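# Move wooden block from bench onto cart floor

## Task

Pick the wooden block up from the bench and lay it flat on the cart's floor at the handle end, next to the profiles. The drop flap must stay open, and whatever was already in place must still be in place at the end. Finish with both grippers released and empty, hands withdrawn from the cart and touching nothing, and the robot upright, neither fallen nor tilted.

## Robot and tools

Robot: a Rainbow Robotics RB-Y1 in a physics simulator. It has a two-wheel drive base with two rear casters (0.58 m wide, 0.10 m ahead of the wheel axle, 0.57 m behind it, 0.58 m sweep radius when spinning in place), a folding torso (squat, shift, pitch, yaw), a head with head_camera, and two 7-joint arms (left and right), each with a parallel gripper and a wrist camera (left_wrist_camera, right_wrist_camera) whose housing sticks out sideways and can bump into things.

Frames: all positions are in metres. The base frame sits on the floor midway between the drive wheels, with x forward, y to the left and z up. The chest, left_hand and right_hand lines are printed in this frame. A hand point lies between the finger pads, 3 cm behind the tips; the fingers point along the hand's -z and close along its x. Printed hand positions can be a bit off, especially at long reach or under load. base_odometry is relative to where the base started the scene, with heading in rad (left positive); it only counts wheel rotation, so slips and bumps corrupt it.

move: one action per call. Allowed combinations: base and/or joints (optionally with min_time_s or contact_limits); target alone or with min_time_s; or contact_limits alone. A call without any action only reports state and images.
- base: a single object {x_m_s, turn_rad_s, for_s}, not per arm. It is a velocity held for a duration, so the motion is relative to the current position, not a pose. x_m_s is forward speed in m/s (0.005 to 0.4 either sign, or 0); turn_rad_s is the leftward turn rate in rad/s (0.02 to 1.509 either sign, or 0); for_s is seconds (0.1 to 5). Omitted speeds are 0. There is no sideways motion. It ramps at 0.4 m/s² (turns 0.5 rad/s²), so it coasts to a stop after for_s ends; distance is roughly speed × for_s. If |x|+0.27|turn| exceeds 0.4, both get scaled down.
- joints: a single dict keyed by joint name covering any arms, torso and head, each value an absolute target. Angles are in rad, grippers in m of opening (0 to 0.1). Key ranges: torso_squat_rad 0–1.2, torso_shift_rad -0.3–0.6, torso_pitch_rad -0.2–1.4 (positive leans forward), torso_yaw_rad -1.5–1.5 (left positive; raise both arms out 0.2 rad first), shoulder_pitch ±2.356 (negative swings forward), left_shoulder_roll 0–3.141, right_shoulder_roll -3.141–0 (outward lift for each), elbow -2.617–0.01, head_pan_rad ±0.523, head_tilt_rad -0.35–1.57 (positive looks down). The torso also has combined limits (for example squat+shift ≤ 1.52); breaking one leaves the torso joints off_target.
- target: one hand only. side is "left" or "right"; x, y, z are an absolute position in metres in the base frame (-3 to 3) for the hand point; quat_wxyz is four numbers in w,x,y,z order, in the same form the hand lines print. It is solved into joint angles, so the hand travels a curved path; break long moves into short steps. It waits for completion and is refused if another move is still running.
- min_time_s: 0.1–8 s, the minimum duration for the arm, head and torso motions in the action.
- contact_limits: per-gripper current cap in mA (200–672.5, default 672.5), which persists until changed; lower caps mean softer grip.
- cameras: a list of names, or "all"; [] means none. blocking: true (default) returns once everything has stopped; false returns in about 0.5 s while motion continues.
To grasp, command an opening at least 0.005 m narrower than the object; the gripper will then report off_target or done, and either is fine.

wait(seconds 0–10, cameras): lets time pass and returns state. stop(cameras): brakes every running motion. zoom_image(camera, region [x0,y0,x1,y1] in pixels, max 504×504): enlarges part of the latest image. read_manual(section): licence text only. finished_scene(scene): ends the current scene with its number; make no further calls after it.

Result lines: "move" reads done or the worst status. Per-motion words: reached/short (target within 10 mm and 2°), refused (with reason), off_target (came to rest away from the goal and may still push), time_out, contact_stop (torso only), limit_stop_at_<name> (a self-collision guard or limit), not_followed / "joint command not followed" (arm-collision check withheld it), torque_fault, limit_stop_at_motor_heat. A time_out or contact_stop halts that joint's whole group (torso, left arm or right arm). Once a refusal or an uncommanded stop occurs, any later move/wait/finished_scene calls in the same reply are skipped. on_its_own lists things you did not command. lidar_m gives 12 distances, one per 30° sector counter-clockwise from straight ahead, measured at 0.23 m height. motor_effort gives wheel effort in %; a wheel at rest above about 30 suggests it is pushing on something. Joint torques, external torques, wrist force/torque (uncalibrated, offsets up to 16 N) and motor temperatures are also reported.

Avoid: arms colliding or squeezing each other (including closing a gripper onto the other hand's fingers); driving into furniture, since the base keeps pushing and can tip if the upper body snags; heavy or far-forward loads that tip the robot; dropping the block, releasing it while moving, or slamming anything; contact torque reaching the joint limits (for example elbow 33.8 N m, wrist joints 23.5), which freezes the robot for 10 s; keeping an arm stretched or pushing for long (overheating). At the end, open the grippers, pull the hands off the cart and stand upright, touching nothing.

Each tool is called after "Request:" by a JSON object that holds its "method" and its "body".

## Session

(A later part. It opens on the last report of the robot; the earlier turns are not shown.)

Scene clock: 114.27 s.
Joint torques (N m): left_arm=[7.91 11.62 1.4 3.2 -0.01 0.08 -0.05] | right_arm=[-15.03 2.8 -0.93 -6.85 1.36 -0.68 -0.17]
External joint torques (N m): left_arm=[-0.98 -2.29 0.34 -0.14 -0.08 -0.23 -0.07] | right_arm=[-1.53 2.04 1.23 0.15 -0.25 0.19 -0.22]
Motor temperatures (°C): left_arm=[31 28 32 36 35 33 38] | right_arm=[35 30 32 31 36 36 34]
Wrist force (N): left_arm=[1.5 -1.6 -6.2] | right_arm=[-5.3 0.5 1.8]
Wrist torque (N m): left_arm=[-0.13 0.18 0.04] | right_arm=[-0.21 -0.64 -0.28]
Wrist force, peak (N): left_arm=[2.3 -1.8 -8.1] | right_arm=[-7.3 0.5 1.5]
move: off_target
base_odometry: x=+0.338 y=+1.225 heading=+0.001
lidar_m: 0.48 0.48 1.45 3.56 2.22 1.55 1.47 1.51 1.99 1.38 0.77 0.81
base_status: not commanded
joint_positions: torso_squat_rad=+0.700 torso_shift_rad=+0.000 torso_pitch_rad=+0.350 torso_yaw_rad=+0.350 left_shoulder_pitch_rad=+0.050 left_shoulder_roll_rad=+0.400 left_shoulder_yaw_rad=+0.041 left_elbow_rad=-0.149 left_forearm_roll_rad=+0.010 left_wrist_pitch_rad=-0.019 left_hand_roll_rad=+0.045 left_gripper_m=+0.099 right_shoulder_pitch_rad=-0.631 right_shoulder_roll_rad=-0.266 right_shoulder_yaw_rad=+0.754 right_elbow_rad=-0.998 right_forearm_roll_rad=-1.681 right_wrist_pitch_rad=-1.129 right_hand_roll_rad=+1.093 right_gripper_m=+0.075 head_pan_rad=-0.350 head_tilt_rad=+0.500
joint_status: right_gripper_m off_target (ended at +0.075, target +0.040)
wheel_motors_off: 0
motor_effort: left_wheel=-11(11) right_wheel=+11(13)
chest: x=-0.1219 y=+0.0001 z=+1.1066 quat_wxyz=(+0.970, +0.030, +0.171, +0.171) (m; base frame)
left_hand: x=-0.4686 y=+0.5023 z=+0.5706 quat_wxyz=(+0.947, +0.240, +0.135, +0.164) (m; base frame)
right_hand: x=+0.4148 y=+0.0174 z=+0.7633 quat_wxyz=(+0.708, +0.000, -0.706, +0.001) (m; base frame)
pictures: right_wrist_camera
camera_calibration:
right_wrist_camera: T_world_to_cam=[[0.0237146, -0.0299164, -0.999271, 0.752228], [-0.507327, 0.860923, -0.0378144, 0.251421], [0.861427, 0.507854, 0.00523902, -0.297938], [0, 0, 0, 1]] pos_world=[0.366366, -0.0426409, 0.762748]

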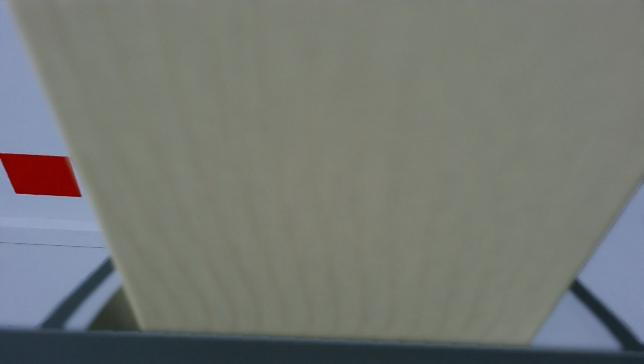

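Request:
{"method": "move", "body": {"target": {"side":"right","x":0.415,"y":0.018,"z":0.80,"quat_wxyz":[0.7071,0,-0.7071,0]}, "min_time_s": 2, "cameras": ["head_camera","right_wrist_camera"]}}

Request:
{"method": "move", "body": {"target": {"side":"right","x":0.35,"y":0.018,"z":0.84,"quat_wxyz":[0.7071,0,-0.7071,0]}, "min_time_s": 2, "cameras": ["head_camera","right_wrist_camera"]}}

Scene clock: 118.20 s.
Joint torques (N m): left_arm=[7.83 11.64 1.7 3.39 0 0.12 -0.07] | right_arm=[-22.5 -0.5 -6.54 -16.13 6.54 -2.4 -0.08]
External joint torques (N m): left_arm=[-1.07 -2.28 0.64 0.04 -0.07 -0.19 -0.09] | right_arm=[-9.42 -1.05 -3.93 -8.36 4.84 -1.84 -0.13]
Motor temperatures (°C): left_arm=[31 29 32 36 35 33 38] | right_arm=[35 30 32 31 36 36 34]
Wrist force (N): left_arm=[1.9 -1.8 -7.1] | right_arm=[-24.1 2.2 1.6]
Wrist torque (N m): left_arm=[-0.10 0.26 0.08] | right_arm=[-0.11 1.41 0.21]
Wrist force, peak (N): left_arm=[2.2 -1.6 -7.7] | right_arm=[-25.5 2.4 1.6]
move: done
base_odometry: x=+0.338 y=+1.225 heading=+0.001
lidar_m: 0.49 0.49 1.48 3.57 2.23 1.55 1.46 1.51 2.00 1.38 0.77 0.82
base_status: not commanded
joint_positions: torso_squat_rad=+0.700 torso_shift_rad=+0.000 torso_pitch_rad=+0.351 torso_yaw_rad=+0.350 left_shoulder_pitch_rad=+0.050 left_shoulder_roll_rad=+0.400 left_shoulder_yaw_rad=+0.041 left_elbow_rad=-0.149 left_forearm_roll_rad=+0.010 left_wrist_pitch_rad=-0.019 left_hand_roll_rad=+0.045 left_gripper_m=+0.099 right_shoulder_pitch_rad=-0.579 right_shoulder_roll_rad=-0.315 right_shoulder_yaw_rad=+0.722 right_elbow_rad=-1.231 right_forearm_roll_rad=-1.743 right_wrist_pitch_rad=-1.122 right_hand_roll_rad=+1.276 right_gripper_m=+0.074 head_pan_rad=-0.350 head_tilt_rad=+0.500
joint_status: all done
wheel_motors_off: 0
motor_effort: left_wheel=-10(11) right_wheel=+12(13)
chest: x=-0.1216 y=+0.0001 z=+1.1065 quat_wxyz=(+0.970, +0.030, +0.172, +0.171) (m; base frame)
left_hand: x=-0.4686 y=+0.5023 z=+0.5707 quat_wxyz=(+0.947, +0.240, +0.136, +0.164) (m; base frame)
right_hand: x=+0.4141 y=+0.0178 z=+0.7979 quat_wxyz=(+0.707, +0.000, -0.707, +0.000) (m; base frame)
right_hand_status: reached (checked arc, planned for 2.0 s): 2 mm and 0.1 deg off.
pictures: head_camera, right_wrist_camera
camera_calibration:
head_camera: T_world_to_cam=[[-0.00594139, -0.999502, -0.0309844, 0.0463903], [-0.712807, 0.0259643, -0.70088, 0.929847], [0.701335, 0.0179217, -0.712606, 0.885839], [0, 0, 0, 1]] pos_world=[0.0418064, 0.00634863, 1.2844]
right_wrist_camera: T_world_to_cam=[[0.0261312, -0.0301414, -0.999204, 0.785698], [-0.506834, 0.861151, -0.0392317, 0.252901], [0.861648, 0.507455, 0.00722623, -0.299456], [0, 0, 0, 1]] pos_world=[0.365673, -0.0421436, 0.797159]

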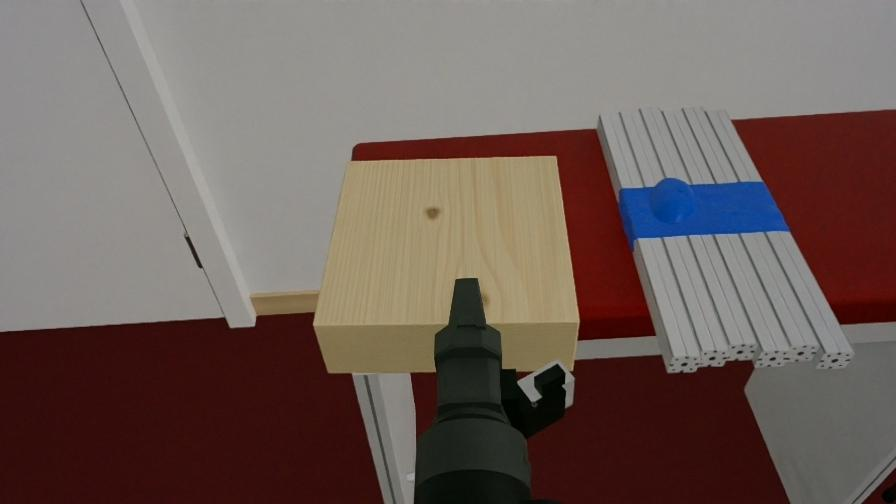

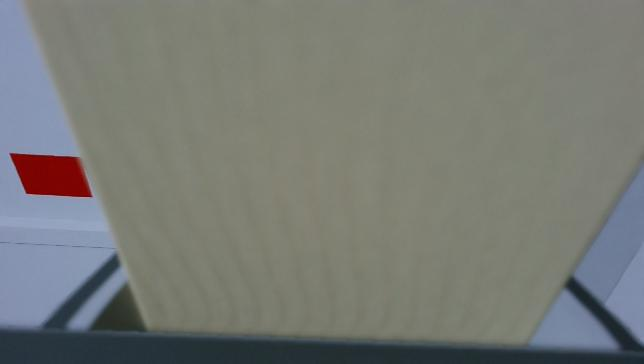

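Scene clock: 120.53 s.
Joint torques (N m): left_arm=[7.9 11.44 2.23 3.45 -0.01 0.16 0.01] | right_arm=[-17.94 1.04 -2.62 -17.42 7.54 -0.79 -0.07]
External joint torques (N m): left_arm=[-1 -2.48 1.17 0.1 -0.08 -0.14 -0.01] | right_arm=[-8.24 -0.85 -0.54 -8.91 5.72 -0.69 -0.12]
Motor temperatures (°C): left_arm=[31 29 32 36 35 33 38] | right_arm=[35 30 32 31 36 36 34]
Wrist force (N): left_arm=[1.5 -1.9 -6.9] | right_arm=[-24.4 1.6 1.0]
Wrist torque (N m): left_arm=[-0.05 0.20 0.05] | right_arm=[-0.08 1.38 0.19]
Wrist force, peak (N): left_arm=[2.7 -1.6 -7.5] | right_arm=[-25.4 2.1 1.3]
move: done
base_odometry: x=+0.338 y=+1.225 heading=+0.001
lidar_m: 0.48 0.48 1.46 3.58 2.22 1.55 1.46 1.53 1.99 1.37 0.79 0.82
base_status: not commanded
joint_positions: torso_squat_rad=+0.700 torso_shift_rad=+0.000 torso_pitch_rad=+0.351 torso_yaw_rad=+0.350 left_shoulder_pitch_rad=+0.050 left_shoulder_roll_rad=+0.400 left_shoulder_yaw_rad=+0.041 left_elbow_rad=-0.149 left_forearm_roll_rad=+0.010 left_wrist_pitch_rad=-0.019 left_hand_roll_rad=+0.045 left_gripper_m=+0.099 right_shoulder_pitch_rad=-0.398 right_shoulder_roll_rad=-0.334 right_shoulder_yaw_rad=+0.769 right_elbow_rad=-1.612 right_forearm_roll_rad=-1.739 right_wrist_pitch_rad=-1.221 right_hand_roll_rad=+1.518 right_gripper_m=+0.074 head_pan_rad=-0.350 head_tilt_rad=+0.500
joint_status: all done
wheel_motors_off: 0
motor_effort: left_wheel=-10(11) right_wheel=+9(13)
chest: x=-0.1216 y=+0.0001 z=+1.1065 quat_wxyz=(+0.970, +0.030, +0.172, +0.171) (m; base frame)
left_hand: x=-0.4686 y=+0.5023 z=+0.5707 quat_wxyz=(+0.947, +0.240, +0.136, +0.164) (m; base frame)
right_hand: x=+0.3495 y=+0.0175 z=+0.8382 quat_wxyz=(+0.708, -0.001, -0.706, +0.000) (m; base frame)
right_hand_status: reached (checked arc, planned for 2.0 s): 2 mm and 0.2 deg off.
pictures: head_camera, right_wrist_camera
camera_calibration:
head_camera: T_world_to_cam=[[-0.00594353, -0.999502, -0.0309805, 0.0463823], [-0.712855, 0.0259619, -0.700831, 0.929716], [0.701286, 0.0179192, -0.712654, 0.885832], [0, 0, 0, 1]] pos_world=[0.0418064, 0.00634863, 1.2843]
right_wrist_camera: T_world_to_cam=[[0.022746, -0.0309434, -0.999262, 0.828866], [-0.506162, 0.861592, -0.0382019, 0.22096], [0.862138, 0.506658, 0.00393542, -0.241345], [0, 0, 0, 1]] pos_world=[0.301061, -0.0424501, 0.837645]

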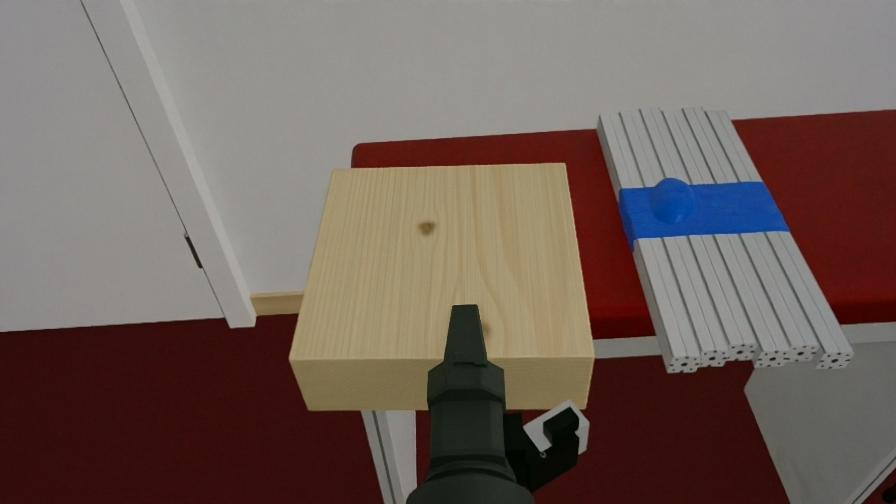

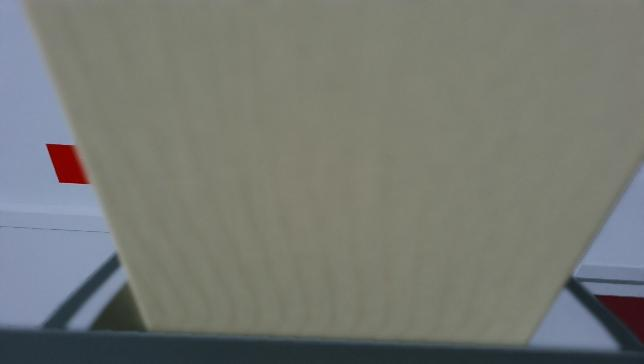

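Request:
{"method": "move", "body": {"base": {"x_m_s":-0.2,"for_s":2.25}, "cameras": ["head_camera"]}}

Request:
{"method": "move", "body": {"base": {"turn_rad_s":-0.5,"for_s":3.142}, "cameras": ["head_camera"]}}

Request:
{"method": "move", "body": {"base": {"x_m_s":0.3,"for_s":4.667}, "cameras": ["head_camera"]}}

Request:
{"method": "move", "body": {"base": {"turn_rad_s":0.5,"for_s":3.142}, "cameras": ["head_camera"]}}

Scene clock: 138.17 s.
Joint torques (N m): left_arm=[7.83 11.6 1.75 3.39 0 0.05 0.07] | right_arm=[-19.44 2.05 -3.51 -16.85 7.51 -0.65 -0.18]
External joint torques (N m): left_arm=[-1.07 -2.31 0.68 0.04 -0.07 -0.26 0.05] | right_arm=[-9.75 0.16 -1.42 -8.34 5.69 -0.55 -0.23]
Motor temperatures (°C): left_arm=[31 29 32 36 35 33 38] | right_arm=[35 30 32 32 38 36 34]
Wrist force (N): left_arm=[2.1 -2.1 -6.2] | right_arm=[-24.4 1.1 1.0]
Wrist torque (N m): left_arm=[-0.08 0.28 0.08] | right_arm=[-0.13 1.35 0.22]
Wrist force, peak (N): left_arm=[2.1 -2.6 -7.5] | right_arm=[-26.2 0.4 0.8]
move: done
base_odometry: x=-0.116 y=+1.225 heading=+0.000
lidar_m: 0.93 1.57 2.06 4.40 1.53 1.05 1.00 1.05 1.38 3.30 1.30 1.13
base_status: done (sent for 2.27 of 2.27 s)
joint_positions: torso_squat_rad=+0.700 torso_shift_rad=+0.000 torso_pitch_rad=+0.351 torso_yaw_rad=+0.350 left_shoulder_pitch_rad=+0.050 left_shoulder_roll_rad=+0.400 left_shoulder_yaw_rad=+0.041 left_elbow_rad=-0.149 left_forearm_roll_rad=+0.010 left_wrist_pitch_rad=-0.019 left_hand_roll_rad=+0.045 left_gripper_m=+0.099 right_shoulder_pitch_rad=-0.398 right_shoulder_roll_rad=-0.334 right_shoulder_yaw_rad=+0.770 right_elbow_rad=-1.612 right_forearm_roll_rad=-1.739 right_wrist_pitch_rad=-1.221 right_hand_roll_rad=+1.518 right_gripper_m=+0.074 head_pan_rad=-0.350 head_tilt_rad=+0.500
joint_status: not commanded
wheel_motors_off: 0
motor_effort: left_wheel=-15(31) right_wheel=+16(38)
chest: x=-0.1215 y=+0.0001 z=+1.1065 quat_wxyz=(+0.970, +0.030, +0.172, +0.171) (m; base frame)
left_hand: x=-0.4687 y=+0.5022 z=+0.5708 quat_wxyz=(+0.947, +0.240, +0.136, +0.164) (m; base frame)
right_hand: x=+0.3494 y=+0.0175 z=+0.8380 quat_wxyz=(+0.708, -0.001, -0.706, +0.001) (m; base frame)
pictures: head_camera
camera_calibration:
head_camera: T_world_to_cam=[[-0.00594412, -0.999502, -0.0309811, 0.0463837], [-0.712855, 0.0259627, -0.700831, 0.929787], [0.701286, 0.0179192, -0.712655, 0.885762], [0, 0, 0, 1]] pos_world=[0.0419064, 0.00634863, 1.2843]

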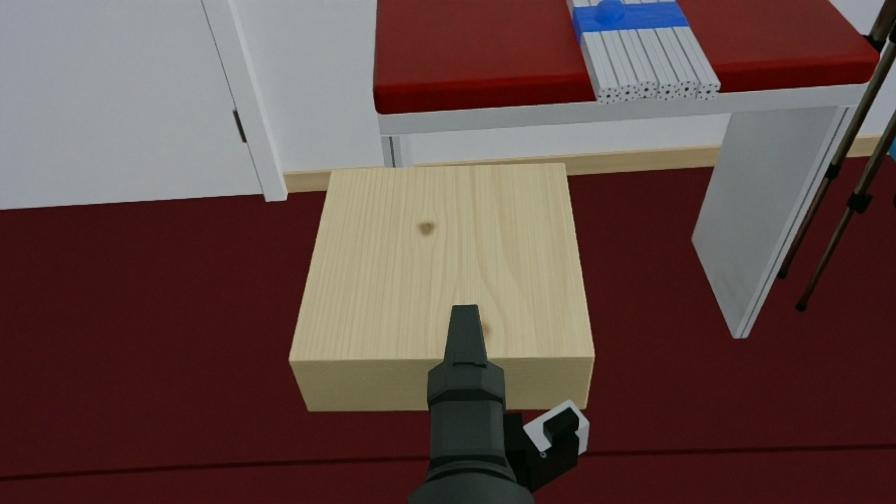

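Scene clock: 142.63 s.
Joint torques (N m): left_arm=[7.55 11.69 1.62 3.33 -0.02 0.11 -0.06] | right_arm=[-19.05 1.87 -3.68 -16.89 7.38 -0.53 0]
External joint torques (N m): left_arm=[-1.36 -2.22 0.56 -0.02 -0.09 -0.2 -0.08] | right_arm=[-9.36 -0.02 -1.6 -8.38 5.56 -0.43 -0.05]
Motor temperatures (°C): left_arm=[31 29 32 36 35 33 38] | right_arm=[35 30 32 32 38 36 34]
Wrist force (N): left_arm=[2.0 -1.2 -7.4] | right_arm=[-24.6 1.9 1.3]
Wrist torque (N m): left_arm=[-0.16 0.24 0.05] | right_arm=[-0.06 1.39 0.24]
Wrist force, peak (N): left_arm=[2.0 -1.4 -7.9] | right_arm=[-25.1 2.3 1.4]
move: done
base_odometry: x=-0.116 y=+1.225 heading=-1.566
lidar_m: 3.20 1.32 1.13 0.93 1.57 2.05 4.40 1.56 1.09 1.02 1.04 1.36
base_status: done (sent for 3.13 of 3.13 s)
joint_positions: torso_squat_rad=+0.700 torso_shift_rad=+0.000 torso_pitch_rad=+0.351 torso_yaw_rad=+0.350 left_shoulder_pitch_rad=+0.050 left_shoulder_roll_rad=+0.400 left_shoulder_yaw_rad=+0.041 left_elbow_rad=-0.149 left_forearm_roll_rad=+0.010 left_wrist_pitch_rad=-0.019 left_hand_roll_rad=+0.045 left_gripper_m=+0.099 right_shoulder_pitch_rad=-0.398 right_shoulder_roll_rad=-0.334 right_shoulder_yaw_rad=+0.770 right_elbow_rad=-1.612 right_forearm_roll_rad=-1.739 right_wrist_pitch_rad=-1.221 right_hand_roll_rad=+1.518 right_gripper_m=+0.074 head_pan_rad=-0.350 head_tilt_rad=+0.500
joint_status: not commanded
wheel_motors_off: 0
motor_effort: left_wheel=+16(51) right_wheel=+2(47)
chest: x=-0.1215 y=+0.0001 z=+1.1065 quat_wxyz=(+0.970, +0.030, +0.172, +0.171) (m; base frame)
left_hand: x=-0.4687 y=+0.5022 z=+0.5708 quat_wxyz=(+0.947, +0.240, +0.136, +0.164) (m; base frame)
right_hand: x=+0.3494 y=+0.0175 z=+0.8380 quat_wxyz=(+0.708, -0.001, -0.706, +0.001) (m; base frame)
pictures: head_camera
camera_calibration:
head_camera: T_world_to_cam=[[-0.00601309, -0.999504, -0.0309089, 0.046294], [-0.712853, 0.0259613, -0.700833, 0.929789], [0.701288, 0.0178193, -0.712656, 0.885764], [0, 0, 0, 1]] pos_world=[0.0419063, 0.00634888, 1.2843]

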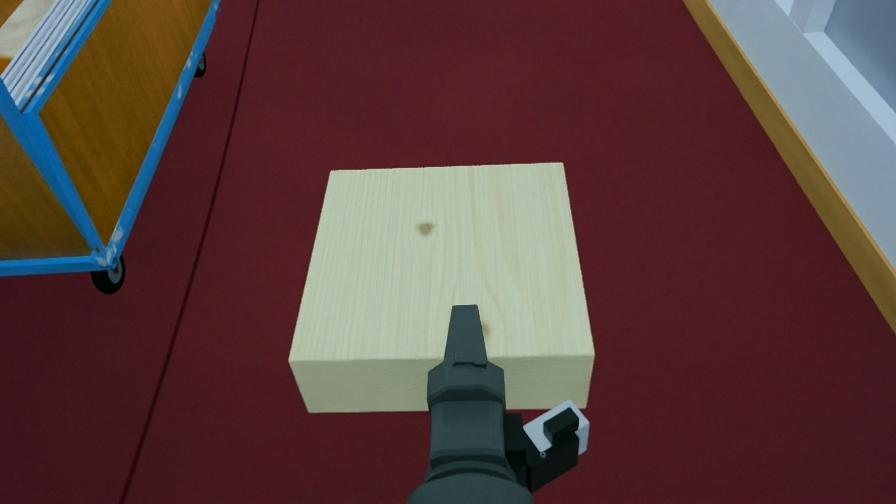

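Scene clock: 148.37 s.
Joint torques (N m): left_arm=[8.29 11.87 1.99 3.38 -0.06 0.12 0.02] | right_arm=[-18.89 1.98 -3.91 -16.58 7.37 -0.58 -0.04]
External joint torques (N m): left_arm=[-0.63 -2.04 0.92 0.03 -0.13 -0.19 0.01] | right_arm=[-9.2 0.08 -1.83 -8.07 5.55 -0.48 -0.09]
Motor temperatures (°C): left_arm=[31 29 32 36 35 33 38] | right_arm=[35 30 32 33 38 36 34]
Wrist force (N): left_arm=[2.1 -1.6 -7.2] | right_arm=[-24.9 1.6 1.6]
Wrist torque (N m): left_arm=[-0.11 0.25 0.06] | right_arm=[-0.12 1.35 0.22]
Wrist force, peak (N): left_arm=[2.4 -1.8 -7.5] | right_arm=[-25.4 1.3 1.0]
move: done
base_odometry: x=-0.110 y=-0.175 heading=-1.566
lidar_m: 2.92 1.20 0.85 0.79 0.83 1.79 4.75 1.42 0.99 0.93 0.94 1.24
base_status: done (sent for 4.67 of 4.67 s)
joint_positions: torso_squat_rad=+0.700 torso_shift_rad=+0.000 torso_pitch_rad=+0.351 torso_yaw_rad=+0.350 left_shoulder_pitch_rad=+0.050 left_shoulder_roll_rad=+0.400 left_shoulder_yaw_rad=+0.041 left_elbow_rad=-0.149 left_forearm_roll_rad=+0.010 left_wrist_pitch_rad=-0.019 left_hand_roll_rad=+0.045 left_gripper_m=+0.099 right_shoulder_pitch_rad=-0.398 right_shoulder_roll_rad=-0.334 right_shoulder_yaw_rad=+0.770 right_elbow_rad=-1.612 right_forearm_roll_rad=-1.739 right_wrist_pitch_rad=-1.221 right_hand_roll_rad=+1.518 right_gripper_m=+0.074 head_pan_rad=-0.350 head_tilt_rad=+0.500
joint_status: not commanded
wheel_motors_off: 0
motor_effort: left_wheel=+0(50) right_wheel=+0(38)
chest: x=-0.1214 y=+0.0001 z=+1.1065 quat_wxyz=(+0.970, +0.030, +0.172, +0.171) (m; base frame)
left_hand: x=-0.4686 y=+0.5023 z=+0.5708 quat_wxyz=(+0.947, +0.240, +0.136, +0.164) (m; base frame)
right_hand: x=+0.3495 y=+0.0175 z=+0.8379 quat_wxyz=(+0.708, -0.001, -0.706, +0.001) (m; base frame)
pictures: head_camera
camera_calibration:
head_camera: T_world_to_cam=[[-0.00601917, -0.999504, -0.0309102, 0.0462966], [-0.713003, 0.0259627, -0.70068, 0.929671], [0.701135, 0.0178216, -0.712806, 0.885893], [0, 0, 0, 1]] pos_world=[0.0420063, 0.00634888, 1.2843]

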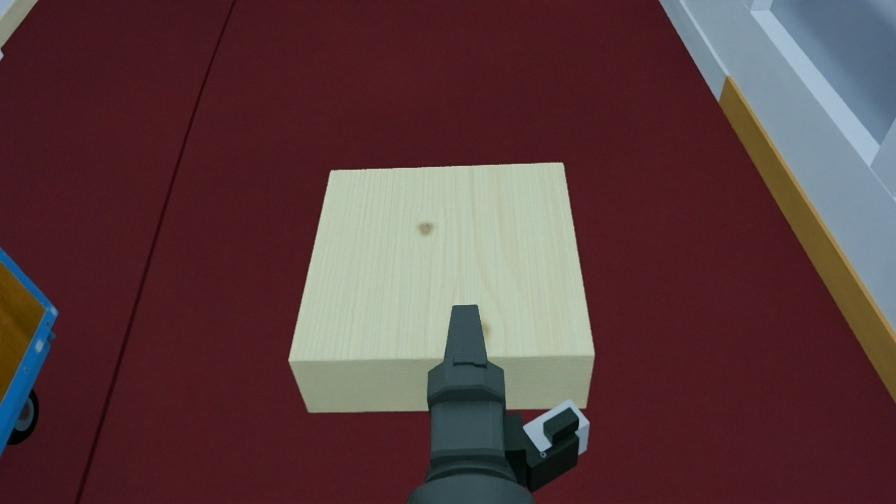

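Scene clock: 152.83 s.
Joint torques (N m): left_arm=[7.9 11.64 1.76 3.34 -0.05 0.08 0.01] | right_arm=[-19.22 2.34 -3.75 -16.96 7.36 -0.72 -0.13]
External joint torques (N m): left_arm=[-1.01 -2.28 0.69 -0.01 -0.12 -0.23 0] | right_arm=[-9.53 0.44 -1.67 -8.45 5.54 -0.62 -0.18]
Motor temperatures (°C): left_arm=[31 29 32 36 35 33 38] | right_arm=[35 30 32 33 38 36 34]
Wrist force (N): left_arm=[2.7 -1.4 -7.1] | right_arm=[-24.0 1.6 1.7]
Wrist torque (N m): left_arm=[-0.13 0.37 0.09] | right_arm=[-0.20 1.45 0.22]
Wrist force, peak (N): left_arm=[1.5 -2.4 -7.6] | right_arm=[-25.2 1.3 1.0]
move: done
base_odometry: x=-0.110 y=-0.175 heading=+0.000
lidar_m: 0.80 0.83 1.78 4.60 1.40 0.98 0.92 0.95 1.27 2.99 1.22 0.86
base_status: done (sent for 3.13 of 3.13 s)
joint_positions: torso_squat_rad=+0.700 torso_shift_rad=+0.000 torso_pitch_rad=+0.351 torso_yaw_rad=+0.350 left_shoulder_pitch_rad=+0.050 left_shoulder_roll_rad=+0.400 left_shoulder_yaw_rad=+0.041 left_elbow_rad=-0.149 left_forearm_roll_rad=+0.010 left_wrist_pitch_rad=-0.019 left_hand_roll_rad=+0.045 left_gripper_m=+0.099 right_shoulder_pitch_rad=-0.398 right_shoulder_roll_rad=-0.334 right_shoulder_yaw_rad=+0.770 right_elbow_rad=-1.612 right_forearm_roll_rad=-1.739 right_wrist_pitch_rad=-1.221 right_hand_roll_rad=+1.518 right_gripper_m=+0.074 head_pan_rad=-0.350 head_tilt_rad=+0.500
joint_status: not commanded
wheel_motors_off: 0
motor_effort: left_wheel=+2(45) right_wheel=+19(38)
chest: x=-0.1214 y=+0.0001 z=+1.1065 quat_wxyz=(+0.970, +0.030, +0.172, +0.171) (m; base frame)
left_hand: x=-0.4687 y=+0.5023 z=+0.5708 quat_wxyz=(+0.947, +0.240, +0.136, +0.164) (m; base frame)
right_hand: x=+0.3495 y=+0.0175 z=+0.8379 quat_wxyz=(+0.708, -0.001, -0.706, +0.001) (m; base frame)
pictures: head_camera
camera_calibration:
head_camera: T_world_to_cam=[[-0.00601917, -0.999504, -0.0309102, 0.0462966], [-0.713003, 0.0259627, -0.70068, 0.929671], [0.701135, 0.0178216, -0.712806, 0.885893], [0, 0, 0, 1]] pos_world=[0.0420063, 0.00634888, 1.2843]

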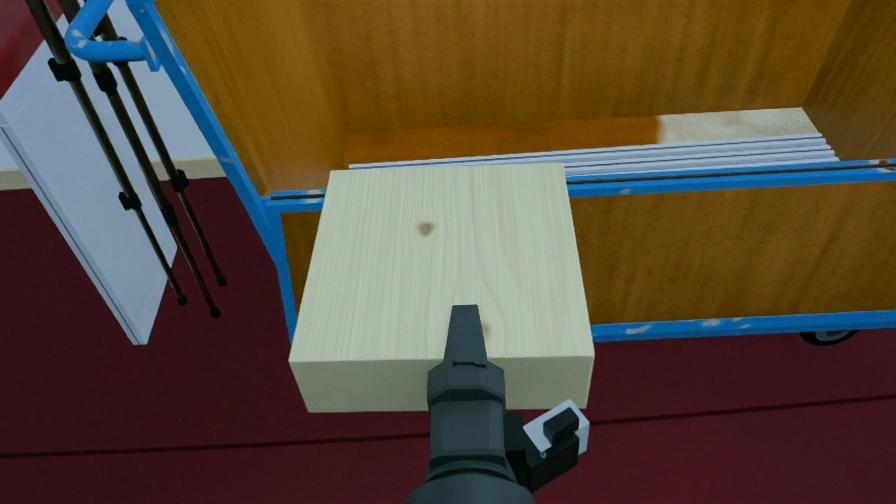

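Request:
{"method": "move", "body": {"joints": {"torso_yaw_rad":0.0,"head_pan_rad":0}, "min_time_s": 2.5, "cameras": []}}

Request:
{"method": "move", "body": {"target": {"side":"right","x":0.42,"y":-0.15,"z":0.88,"quat_wxyz":[0.6533,0.2706,-0.6533,0.2706]}, "min_time_s": 3, "cameras": ["head_camera"]}}

Request:
{"method": "move", "body": {"target": {"side":"right","x":0.42,"y":-0.1,"z":0.88,"quat_wxyz":[0.5,0.5,-0.5,0.5]}, "min_time_s": 3, "cameras": ["head_camera"]}}

Scene clock: 160.00 s.
Joint torques (N m): left_arm=[8.51 8.65 1.54 3.68 -0.04 0.22 -0.01] | right_arm=[-18.24 0.26 -4.52 -16.29 7.33 -1.36 -0.12]
External joint torques (N m): left_arm=[-0.98 -2.13 0.69 0.06 -0.09 -0.12 -0.03] | right_arm=[-9.48 0.68 -1.66 -8.16 5.52 -1.04 -0.17]
Motor temperatures (°C): left_arm=[31 29 32 36 35 33 38] | right_arm=[35 30 32 33 38 36 34]
Wrist force (N): left_arm=[2.4 -1.2 -7.3] | right_arm=[-24.6 4.4 1.8]
Wrist torque (N m): left_arm=[-0.14 0.31 0.07] | right_arm=[0.02 1.29 0.28]
Wrist force, peak (N): left_arm=[1.3 -2.4 -7.7] | right_arm=[-25.1 2.2 1.3]
move: done
base_odometry: x=-0.110 y=-0.175 heading=+0.000
lidar_m: 0.80 0.83 1.79 4.61 1.40 0.97 0.92 0.97 1.25 3.00 1.21 0.85
base_status: not commanded
joint_positions: torso_squat_rad=+0.700 torso_shift_rad=+0.000 torso_pitch_rad=+0.351 torso_yaw_rad=+0.000 left_shoulder_pitch_rad=+0.050 left_shoulder_roll_rad=+0.400 left_shoulder_yaw_rad=+0.041 left_elbow_rad=-0.149 left_forearm_roll_rad=+0.010 left_wrist_pitch_rad=-0.019 left_hand_roll_rad=+0.045 left_gripper_m=+0.099 right_shoulder_pitch_rad=-0.398 right_shoulder_roll_rad=-0.334 right_shoulder_yaw_rad=+0.770 right_elbow_rad=-1.612 right_forearm_roll_rad=-1.739 right_wrist_pitch_rad=-1.220 right_hand_roll_rad=+1.518 right_gripper_m=+0.074 head_pan_rad=+0.000 head_tilt_rad=+0.500
joint_status: all done
wheel_motors_off: 0
motor_effort: left_wheel=+1(3) right_wheel=+20(21)
chest: x=-0.1214 y=+0.0000 z=+1.1065 quat_wxyz=(+0.985, +0.000, +0.175, +0.000) (m; base frame)
left_hand: x=-0.2989 y=+0.5204 z=+0.5087 quat_wxyz=(+0.974, +0.202, +0.104, -0.002) (m; base frame)
right_hand: x=+0.3247 y=-0.1668 z=+0.8470 quat_wxyz=(+0.698, -0.159, -0.695, -0.073) (m; base frame)
pictures: none
No camera images: "cameras" was empty.

Scene clock: 163.33 s.
Joint torques (N m): left_arm=[8.23 9.06 1.74 3.63 0.02 0.1 -0.03] | right_arm=[-25.25 -7.46 -9.19 -17.94 -5.88 1.63 -0.18]
External joint torques (N m): left_arm=[-1.27 -1.72 0.89 0.01 -0.04 -0.24 -0.05] | right_arm=[-11.41 0.46 -4.89 -9.25 -4.67 1.29 -0.23]
Motor temperatures (°C): left_arm=[31 29 32 36 35 33 38] | right_arm=[35 30 32 33 38 36 34]
Wrist force (N): left_arm=[2.0 -1.1 -6.8] | right_arm=[-24.4 0.1 0.8]
Wrist torque (N m): left_arm=[-0.10 0.22 0.07] | right_arm=[-0.29 1.33 0.26]
Wrist force, peak (N): left_arm=[2.2 -1.2 -7.9] | right_arm=[-25.3 1.2 0.8]
move: done
base_odometry: x=-0.110 y=-0.175 heading=+0.000
lidar_m: 0.80 0.83 1.77 4.59 1.39 0.97 0.92 0.96 1.25 3.01 1.21 0.85
base_status: not commanded
joint_positions: torso_squat_rad=+0.700 torso_shift_rad=+0.000 torso_pitch_rad=+0.351 torso_yaw_rad=+0.000 left_shoulder_pitch_rad=+0.050 left_shoulder_roll_rad=+0.400 left_shoulder_yaw_rad=+0.041 left_elbow_rad=-0.149 left_forearm_roll_rad=+0.010 left_wrist_pitch_rad=-0.019 left_hand_roll_rad=+0.045 left_gripper_m=+0.099 right_shoulder_pitch_rad=-0.578 right_shoulder_roll_rad=-0.430 right_shoulder_yaw_rad=+0.002 right_elbow_rad=-1.217 right_forearm_roll_rad=-2.116 right_wrist_pitch_rad=+0.740 right_hand_roll_rad=+1.755 right_gripper_m=+0.074 head_pan_rad=+0.000 head_tilt_rad=+0.500
joint_status: all done
wheel_motors_off: 0
motor_effort: left_wheel=+1(3) right_wheel=+18(21)
chest: x=-0.1215 y=+0.0000 z=+1.1065 quat_wxyz=(+0.985, +0.000, +0.175, +0.000) (m; base frame)
left_hand: x=-0.2989 y=+0.5204 z=+0.5087 quat_wxyz=(+0.974, +0.202, +0.104, -0.002) (m; base frame)
right_hand: x=+0.4190 y=-0.1505 z=+0.8775 quat_wxyz=(+0.655, +0.270, -0.651, +0.270) (m; base frame)
right_hand_status: reached (checked arc, planned for 3.0 s): 3 mm and 0.3 deg off.
pictures: head_camera
camera_calibration:
head_camera: T_world_to_cam=[[-0.00602083, -0.9995, -0.031049, 0.0388705], [-0.712955, 0.0260625, -0.700726, 0.93043], [0.701184, 0.0179176, -0.712755, 0.884764], [0, 0, 0, 1]] pos_world=[0.0432063, -0.00125107, 1.2838]

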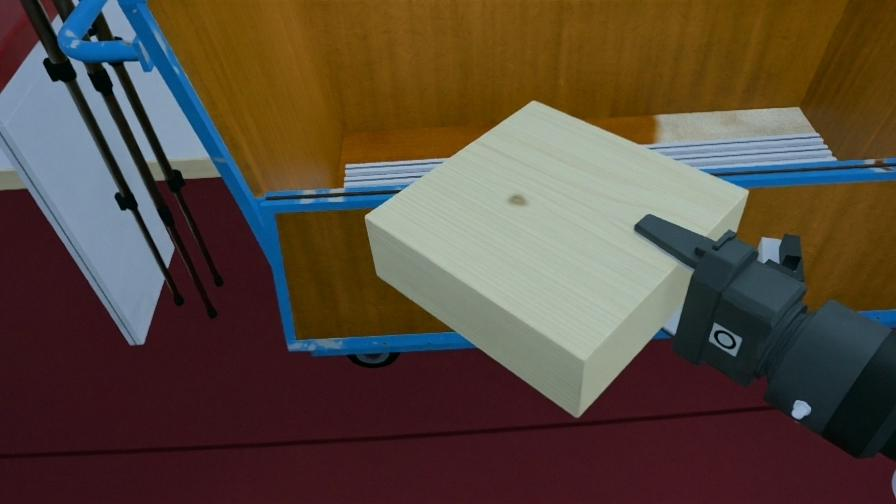

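Scene clock: 166.67 s.
Joint torques (N m): left_arm=[8.18 8.82 1.72 3.58 -0.13 0.16 -0.02] | right_arm=[-31.87 -11.06 -6.12 -11.31 -7.15 3.17 -0.21]
External joint torques (N m): left_arm=[-1.32 -1.96 0.88 -0.04 -0.18 -0.19 -0.04] | right_arm=[-11.29 -1.48 -3.39 -5.05 -5.48 2.47 -0.26]
Motor temperatures (°C): left_arm=[31 29 32 36 35 33 38] | right_arm=[35 30 32 33 38 36 34]
Wrist force (N): left_arm=[1.6 -0.9 -7.1] | right_arm=[-24.3 0.2 -2.9]
Wrist torque (N m): left_arm=[-0.16 0.21 0.05] | right_arm=[-0.18 1.37 0.28]
Wrist force, peak (N): left_arm=[3.3 -1.2 -7.5] | right_arm=[-25.2 1.6 0.5]
move: short
base_odometry: x=-0.110 y=-0.175 heading=+0.000
lidar_m: 0.81 0.83 1.79 4.62 1.40 0.98 0.92 0.96 1.27 3.00 1.22 0.86
base_status: not commanded
joint_positions: torso_squat_rad=+0.700 torso_shift_rad=+0.000 torso_pitch_rad=+0.351 torso_yaw_rad=+0.000 left_shoulder_pitch_rad=+0.050 left_shoulder_roll_rad=+0.400 left_shoulder_yaw_rad=+0.041 left_elbow_rad=-0.149 left_forearm_roll_rad=+0.010 left_wrist_pitch_rad=-0.019 left_hand_roll_rad=+0.045 left_gripper_m=+0.099 right_shoulder_pitch_rad=-1.208 right_shoulder_roll_rad=-0.489 right_shoulder_yaw_rad=+0.188 right_elbow_rad=-0.266 right_forearm_roll_rad=-2.101 right_wrist_pitch_rad=+1.382 right_hand_roll_rad=+1.982 right_gripper_m=+0.074 head_pan_rad=+0.000 head_tilt_rad=+0.500
joint_status: all done
wheel_motors_off: 0
motor_effort: left_wheel=+1(2) right_wheel=+18(21)
chest: x=-0.1215 y=+0.0000 z=+1.1065 quat_wxyz=(+0.985, +0.000, +0.175, +0.000) (m; base frame)
left_hand: x=-0.2989 y=+0.5204 z=+0.5087 quat_wxyz=(+0.974, +0.202, +0.104, -0.002) (m; base frame)
right_hand: x=+0.4185 y=-0.1004 z=+0.8781 quat_wxyz=(+0.600, +0.391, -0.520, +0.467) (m; base frame)
right_hand_status: short (checked arc, as near as the solve gets, planned for 3.0 s): 2 mm and 17.5 deg off. The place is met; only the turn is off.
pictures: head_camera
camera_calibration:
head_camera: T_world_to_cam=[[-0.00602083, -0.9995, -0.031049, 0.0388705], [-0.712955, 0.0260625, -0.700726, 0.93043], [0.701184, 0.0179176, -0.712755, 0.884764], [0, 0, 0, 1]] pos_world=[0.0432063, -0.00125107, 1.2838]

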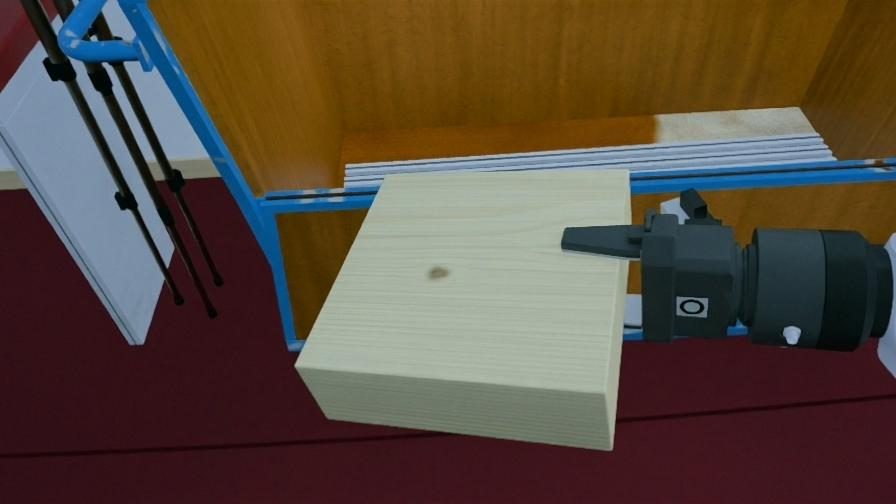

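Request:
{"method": "move", "body": {"target": {"side":"right","x":0.42,"y":-0.15,"z":0.88,"quat_wxyz":[0.6533,0.2706,-0.6533,0.2706]}, "min_time_s": 2.5, "cameras": []}}

Request:
{"method": "move", "body": {"joints": {"right_shoulder_pitch_rad":-0.398,"right_shoulder_roll_rad":-0.334,"right_shoulder_yaw_rad":0.77,"right_elbow_rad":-1.612,"right_forearm_roll_rad":-1.739,"right_wrist_pitch_rad":-1.22,"right_hand_roll_rad":1.518}, "min_time_s": 2.5, "cameras": ["head_camera"]}}

Scene clock: 184.57 s.
Joint torques (N m): left_arm=[8.32 8.83 1.83 3.66 -0.15 0.12 0.06] | right_arm=[-23.26 -5.84 -10.23 -18.67 -5.95 1.6 -0.64]
External joint torques (N m): left_arm=[-1.17 -1.95 0.99 0.03 -0.2 -0.22 0.04] | right_arm=[-9.39 2.27 -5.67 -10.11 -4.76 1.18 -0.69]
Motor temperatures (°C): left_arm=[31 29 32 36 35 33 38] | right_arm=[36 31 32 33 38 37 34]
Wrist force (N): left_arm=[2.5 -1.8 -6.9] | right_arm=[-23.7 0.4 0.8]
Wrist torque (N m): left_arm=[-0.05 0.34 0.07] | right_arm=[-0.19 1.39 0.26]
Wrist force, peak (N): left_arm=[2.6 -0.7 -7.8] | right_arm=[-25.4 -0.1 -2.4]
move: done
base_odometry: x=-0.110 y=-0.175 heading=+0.000
lidar_m: 0.80 0.83 1.78 4.58 1.40 0.97 0.92 0.96 1.27 3.02 1.23 0.85
base_status: not commanded
joint_positions: torso_squat_rad=+0.700 torso_shift_rad=+0.000 torso_pitch_rad=+0.351 torso_yaw_rad=+0.000 left_shoulder_pitch_rad=+0.050 left_shoulder_roll_rad=+0.400 left_shoulder_yaw_rad=+0.041 left_elbow_rad=-0.149 left_forearm_roll_rad=+0.010 left_wrist_pitch_rad=-0.019 left_hand_roll_rad=+0.045 left_gripper_m=+0.099 right_shoulder_pitch_rad=-0.581 right_shoulder_roll_rad=-0.453 right_shoulder_yaw_rad=+0.037 right_elbow_rad=-1.208 right_forearm_roll_rad=-2.181 right_wrist_pitch_rad=+0.727 right_hand_roll_rad=+1.793 right_gripper_m=+0.074 head_pan_rad=+0.000 head_tilt_rad=+0.500
joint_status: all done
wheel_motors_off: 0
motor_effort: left_wheel=+1(2) right_wheel=+19(22)
chest: x=-0.1215 y=+0.0000 z=+1.1065 quat_wxyz=(+0.985, +0.000, +0.175, +0.000) (m; base frame)
left_hand: x=-0.2989 y=+0.5204 z=+0.5087 quat_wxyz=(+0.974, +0.202, +0.104, -0.002) (m; base frame)
right_hand: x=+0.4191 y=-0.1506 z=+0.8778 quat_wxyz=(+0.653, +0.271, -0.654, +0.271) (m; base frame)
right_hand_status: reached (checked arc, planned for 2.5 s): 2 mm and 0.1 deg off.
pictures: none
No camera images: "cameras" was empty.

Scene clock: 187.37 s.
Joint torques (N m): left_arm=[8.32 8.75 1.57 3.69 -0.13 0.16 -0.02] | right_arm=[-16.81 -0.01 -5.51 -15.97 7.22 -1.44 -0.58]
External joint torques (N m): left_arm=[-1.17 -2.03 0.73 0.07 -0.19 -0.18 -0.04] | right_arm=[-8.09 0.42 -2.67 -7.85 5.42 -1.11 -0.62]
Motor temperatures (°C): left_arm=[31 29 32 36 35 33 38] | right_arm=[36 31 32 33 38 37 34]
Wrist force (N): left_arm=[1.6 -1.2 -7.2] | right_arm=[-23.9 4.3 1.7]
Wrist torque (N m): left_arm=[-0.12 0.24 0.07] | right_arm=[0.06 1.36 0.27]
Wrist force, peak (N): left_arm=[2.5 -0.7 -7.9] | right_arm=[-26.0 0.9 2.0]
move: done
base_odometry: x=-0.110 y=-0.175 heading=+0.000
lidar_m: 0.81 0.83 1.79 4.60 1.40 0.96 0.92 0.96 1.25 3.01 1.23 0.85
base_status: not commanded
joint_positions: torso_squat_rad=+0.700 torso_shift_rad=+0.000 torso_pitch_rad=+0.351 torso_yaw_rad=+0.000 left_shoulder_pitch_rad=+0.050 left_shoulder_roll_rad=+0.400 left_shoulder_yaw_rad=+0.041 left_elbow_rad=-0.149 left_forearm_roll_rad=+0.010 left_wrist_pitch_rad=-0.019 left_hand_roll_rad=+0.045 left_gripper_m=+0.099 right_shoulder_pitch_rad=-0.396 right_shoulder_roll_rad=-0.334 right_shoulder_yaw_rad=+0.771 right_elbow_rad=-1.610 right_forearm_roll_rad=-1.740 right_wrist_pitch_rad=-1.220 right_hand_roll_rad=+1.518 right_gripper_m=+0.074 head_pan_rad=+0.000 head_tilt_rad=+0.500
joint_status: all done
wheel_motors_off: 0
motor_effort: left_wheel=+0(2) right_wheel=+19(21)
chest: x=-0.1215 y=+0.0000 z=+1.1065 quat_wxyz=(+0.985, +0.000, +0.175, +0.000) (m; base frame)
left_hand: x=-0.2989 y=+0.5204 z=+0.5087 quat_wxyz=(+0.974, +0.202, +0.104, -0.002) (m; base frame)
right_hand: x=+0.3239 y=-0.1671 z=+0.8452 quat_wxyz=(+0.699, -0.159, -0.693, -0.072) (m; base frame)
pictures: head_camera
camera_calibration:
head_camera: T_world_to_cam=[[-0.00602083, -0.9995, -0.031049, 0.0388736], [-0.712955, 0.0260625, -0.700726, 0.9305], [0.701184, 0.0179176, -0.712755, 0.884835], [0, 0, 0, 1]] pos_world=[0.0432063, -0.00125107, 1.2839]

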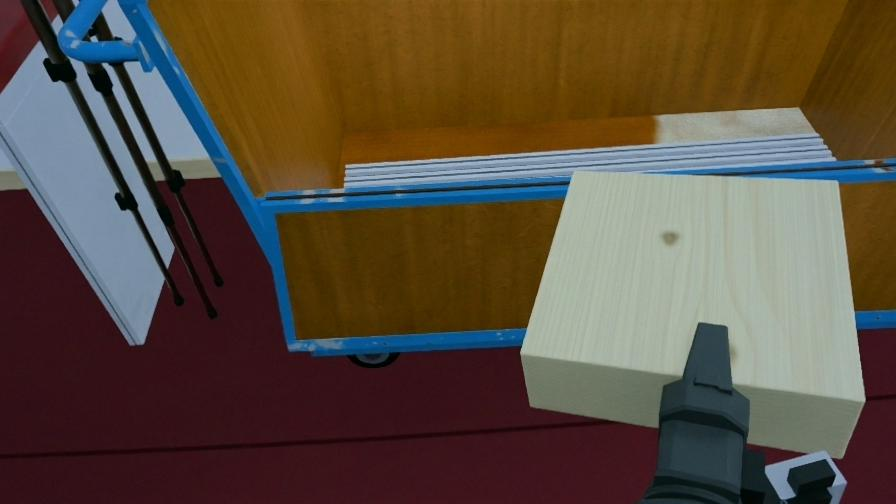

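Request:
{"method": "move", "body": {"joints": {"right_shoulder_pitch_rad":-0.45,"right_shoulder_roll_rad":-0.3,"right_shoulder_yaw_rad":0.0,"right_elbow_rad":-1.4,"right_forearm_roll_rad":0.0,"right_wrist_pitch_rad":-0.1,"right_hand_roll_rad":0.0}, "min_time_s": 4, "cameras": ["head_camera"]}}

Scene clock: 192.67 s.
Joint torques (N m): left_arm=[8.22 9.1 1.54 3.59 -0.08 0.13 -0.01] | right_arm=[-24.88 -5.87 -7.88 -21.22 -0.33 -7.78 -0.52]
External joint torques (N m): left_arm=[-1.27 -1.68 0.7 -0.03 -0.13 -0.22 -0.03] | right_arm=[-12.77 0.27 -4.79 -11.66 -0.5 -5.95 -0.57]
Motor temperatures (°C): left_arm=[31 29 32 36 35 33 38] | right_arm=[36 31 32 33 38 37 34]
Wrist force (N): left_arm=[2.0 -0.8 -6.9] | right_arm=[-23.7 7.3 0.1]
Wrist torque (N m): left_arm=[-0.18 0.22 0.03] | right_arm=[0.28 1.28 0.29]
Wrist force, peak (N): left_arm=[2.3 -1.2 -7.9] | right_arm=[-24.5 8.3 1.8]
move: done
base_odometry: x=-0.110 y=-0.175 heading=+0.000
lidar_m: 0.80 0.84 1.78 4.59 1.39 0.96 0.92 0.97 1.25 3.01 1.21 0.84
base_status: not commanded
joint_positions: torso_squat_rad=+0.700 torso_shift_rad=+0.000 torso_pitch_rad=+0.351 torso_yaw_rad=+0.000 left_shoulder_pitch_rad=+0.050 left_shoulder_roll_rad=+0.400 left_shoulder_yaw_rad=+0.041 left_elbow_rad=-0.149 left_forearm_roll_rad=+0.010 left_wrist_pitch_rad=-0.019 left_hand_roll_rad=+0.045 left_gripper_m=+0.099 right_shoulder_pitch_rad=-0.447 right_shoulder_roll_rad=-0.300 right_shoulder_yaw_rad=+0.001 right_elbow_rad=-1.397 right_forearm_roll_rad=+0.000 right_wrist_pitch_rad=-0.099 right_hand_roll_rad=+0.000 right_gripper_m=+0.074 head_pan_rad=+0.000 head_tilt_rad=+0.500
joint_status: all done
wheel_motors_off: 0
motor_effort: left_wheel=+1(2) right_wheel=+20(21)
chest: x=-0.1215 y=+0.0000 z=+1.1065 quat_wxyz=(+0.985, +0.000, +0.175, +0.000) (m; base frame)
left_hand: x=-0.2989 y=+0.5204 z=+0.5087 quat_wxyz=(+0.974, +0.202, +0.104, -0.002) (m; base frame)
right_hand: x=+0.4468 y=-0.2408 z=+0.8648 quat_wxyz=(+0.693, -0.053, -0.705, +0.143) (m; base frame)
pictures: head_camera
camera_calibration:
head_camera: T_world_to_cam=[[-0.00602083, -0.9995, -0.031049, 0.0387737], [-0.712955, 0.0260625, -0.700726, 0.930503], [0.701184, 0.0179176, -0.712755, 0.884837], [0, 0, 0, 1]] pos_world=[0.0432063, -0.00135107, 1.2839]

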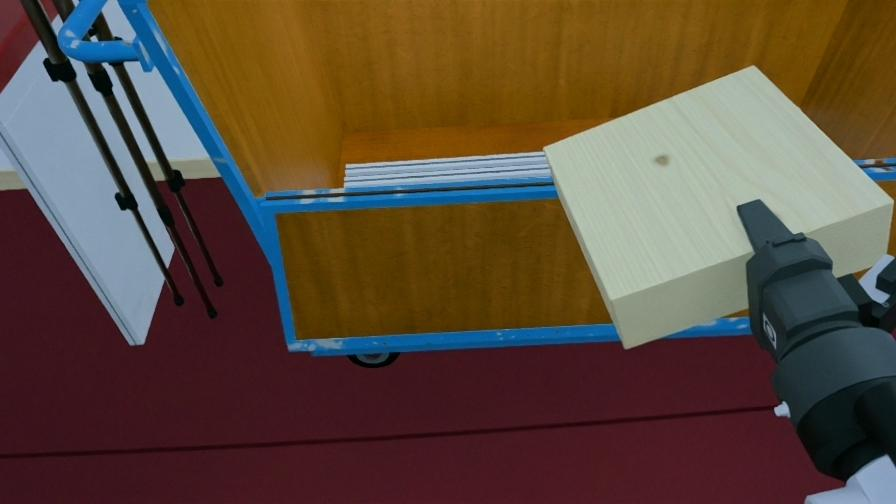

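Request:
{"method": "move", "body": {"joints": {"right_shoulder_pitch_rad":-0.95,"right_shoulder_roll_rad":-0.35,"right_shoulder_yaw_rad":0.0,"right_elbow_rad":-0.65,"right_forearm_roll_rad":1.5,"right_wrist_pitch_rad":-1.4,"right_hand_roll_rad":-1.2}, "min_time_s": 4, "cameras": ["head_camera"]}}

Request:
{"method": "move", "body": {"target": {"side":"right","x":0.35,"y":-0.05,"z":0.87,"quat_wxyz":[0.5,0.5,-0.5,0.5]}, "min_time_s": 2, "cameras": ["head_camera"]}}

Scene clock: 200.23 s.
Joint torques (N m): left_arm=[8.38 8.86 1.8 3.63 0.13 0.16 -0.08] | right_arm=[-27.74 -6.67 -7.45 -12.13 -7.32 -2.44 -0.63]
External joint torques (N m): left_arm=[-1.11 -1.92 0.95 0.01 0.08 -0.19 -0.09] | right_arm=[-9.93 0.21 -4.66 -4.83 -5.56 -1.92 -0.68]
Motor temperatures (°C): left_arm=[31 29 32 36 35 33 38] | right_arm=[36 31 32 33 38 37 34]
Wrist force (N): left_arm=[2.5 -1.5 -6.8] | right_arm=[-23.0 3.0 -6.2]
Wrist torque (N m): left_arm=[-0.09 0.30 0.07] | right_arm=[-0.30 1.29 0.29]
Wrist force, peak (N): left_arm=[2.6 -1.2 -8.0] | right_arm=[-24.3 7.8 0.6]
move: done
base_odometry: x=-0.110 y=-0.175 heading=+0.000
lidar_m: 0.81 0.83 1.79 4.61 1.41 0.98 0.92 0.96 1.27 3.00 1.21 0.86
base_status: not commanded
joint_positions: torso_squat_rad=+0.700 torso_shift_rad=+0.000 torso_pitch_rad=+0.351 torso_yaw_rad=+0.000 left_shoulder_pitch_rad=+0.050 left_shoulder_roll_rad=+0.400 left_shoulder_yaw_rad=+0.041 left_elbow_rad=-0.149 left_forearm_roll_rad=+0.010 left_wrist_pitch_rad=-0.019 left_hand_roll_rad=+0.045 left_gripper_m=+0.099 right_shoulder_pitch_rad=-0.948 right_shoulder_roll_rad=-0.350 right_shoulder_yaw_rad=+0.001 right_elbow_rad=-0.649 right_forearm_roll_rad=+1.501 right_wrist_pitch_rad=-1.400 right_hand_roll_rad=-1.200 right_gripper_m=+0.074 head_pan_rad=+0.000 head_tilt_rad=+0.500
joint_status: all done
wheel_motors_off: 0
motor_effort: left_wheel=+1(2) right_wheel=+19(22)
chest: x=-0.1215 y=+0.0000 z=+1.1065 quat_wxyz=(+0.985, +0.000, +0.175, +0.000) (m; base frame)
left_hand: x=-0.2989 y=+0.5204 z=+0.5087 quat_wxyz=(+0.974, +0.202, +0.104, -0.002) (m; base frame)
right_hand: x=+0.3380 y=-0.0564 z=+0.7971 quat_wxyz=(+0.569, +0.383, -0.445, +0.576) (m; base frame)
pictures: head_camera
camera_calibration:
head_camera: T_world_to_cam=[[-0.00602083, -0.9995, -0.031049, 0.0388736], [-0.712955, 0.0260625, -0.700726, 0.9305], [0.701184, 0.0179176, -0.712755, 0.884835], [0, 0, 0, 1]] pos_world=[0.0432063, -0.00125107, 1.2839]

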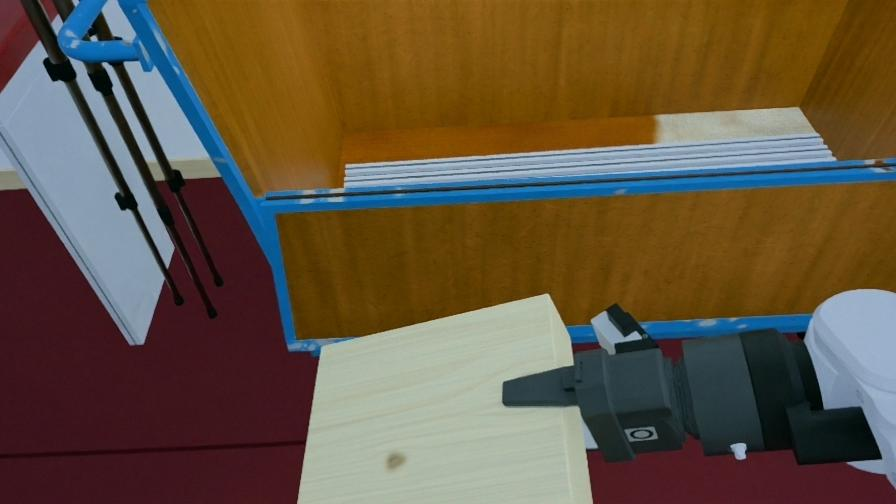

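Scene clock: 202.57 s.
Joint torques (N m): left_arm=[8.18 9.21 1.4 3.5 -0.07 0.12 0.02] | right_arm=[-29.73 -7.84 -5.64 -10.34 -7.23 -4.04 -0.21]
External joint torques (N m): left_arm=[-1.31 -1.57 0.55 -0.12 -0.12 -0.23 0] | right_arm=[-10.08 -0.04 -3.12 -4.32 -5.56 -3.13 -0.26]
Motor temperatures (°C): left_arm=[31 29 32 36 35 33 38] | right_arm=[36 31 32 33 38 37 34]
Wrist force (N): left_arm=[2.0 -1.1 -6.7] | right_arm=[-25.0 0.4 -0.2]
Wrist torque (N m): left_arm=[-0.14 0.22 0.05] | right_arm=[-0.17 1.31 0.34]
Wrist force, peak (N): left_arm=[2.6 -0.8 -7.8] | right_arm=[-24.6 3.2 -5.8]
move: short
base_odometry: x=-0.110 y=-0.175 heading=+0.000
lidar_m: 0.80 0.82 1.79 4.60 1.39 0.96 0.92 0.95 1.25 3.01 1.21 0.85
base_status: not commanded
joint_positions: torso_squat_rad=+0.700 torso_shift_rad=+0.000 torso_pitch_rad=+0.351 torso_yaw_rad=+0.000 left_shoulder_pitch_rad=+0.050 left_shoulder_roll_rad=+0.400 left_shoulder_yaw_rad=+0.041 left_elbow_rad=-0.149 left_forearm_roll_rad=+0.010 left_wrist_pitch_rad=-0.019 left_hand_roll_rad=+0.045 left_gripper_m=+0.099 right_shoulder_pitch_rad=-1.159 right_shoulder_roll_rad=-0.393 right_shoulder_yaw_rad=+0.200 right_elbow_rad=-0.266 right_forearm_roll_rad=+1.028 right_wrist_pitch_rad=-1.569 right_hand_roll_rad=-1.077 right_gripper_m=+0.074 head_pan_rad=+0.000 head_tilt_rad=+0.500
joint_status: all done
wheel_motors_off: 0
motor_effort: left_wheel=+1(2) right_wheel=+20(22)
chest: x=-0.1215 y=+0.0000 z=+1.1065 quat_wxyz=(+0.985, +0.000, +0.175, +0.000) (m; base frame)
left_hand: x=-0.2989 y=+0.5204 z=+0.5087 quat_wxyz=(+0.974, +0.202, +0.104, -0.002) (m; base frame)
right_hand: x=+0.3488 y=-0.0504 z=+0.8686 quat_wxyz=(+0.516, +0.485, -0.501, +0.497) (m; base frame)
right_hand_status: short (checked arc, as near as the solve gets, planned for 2.0 s): 2 mm and 2.5 deg off. The place is met; only the turn is off.
pictures: head_camera
camera_calibration:
head_camera: T_world_to_cam=[[-0.00602083, -0.9995, -0.031049, 0.0388736], [-0.712955, 0.0260625, -0.700726, 0.9305], [0.701184, 0.0179176, -0.712755, 0.884835], [0, 0, 0, 1]] pos_world=[0.0432063, -0.00125107, 1.2839]

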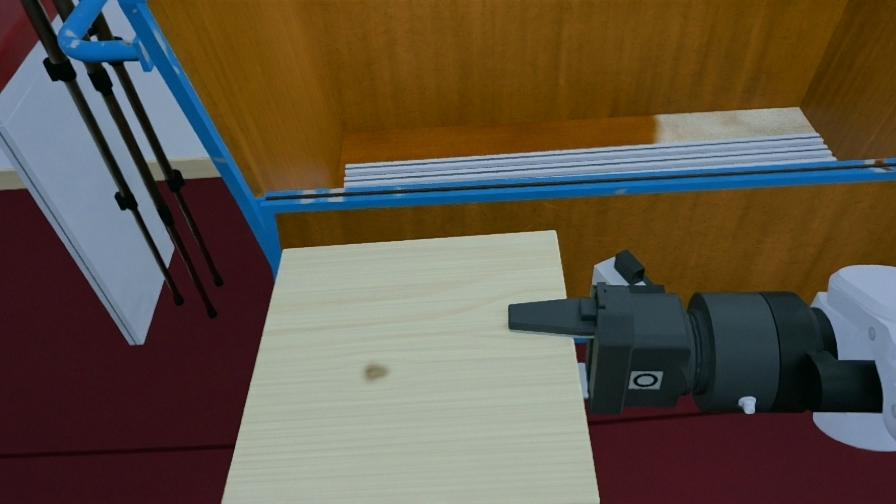

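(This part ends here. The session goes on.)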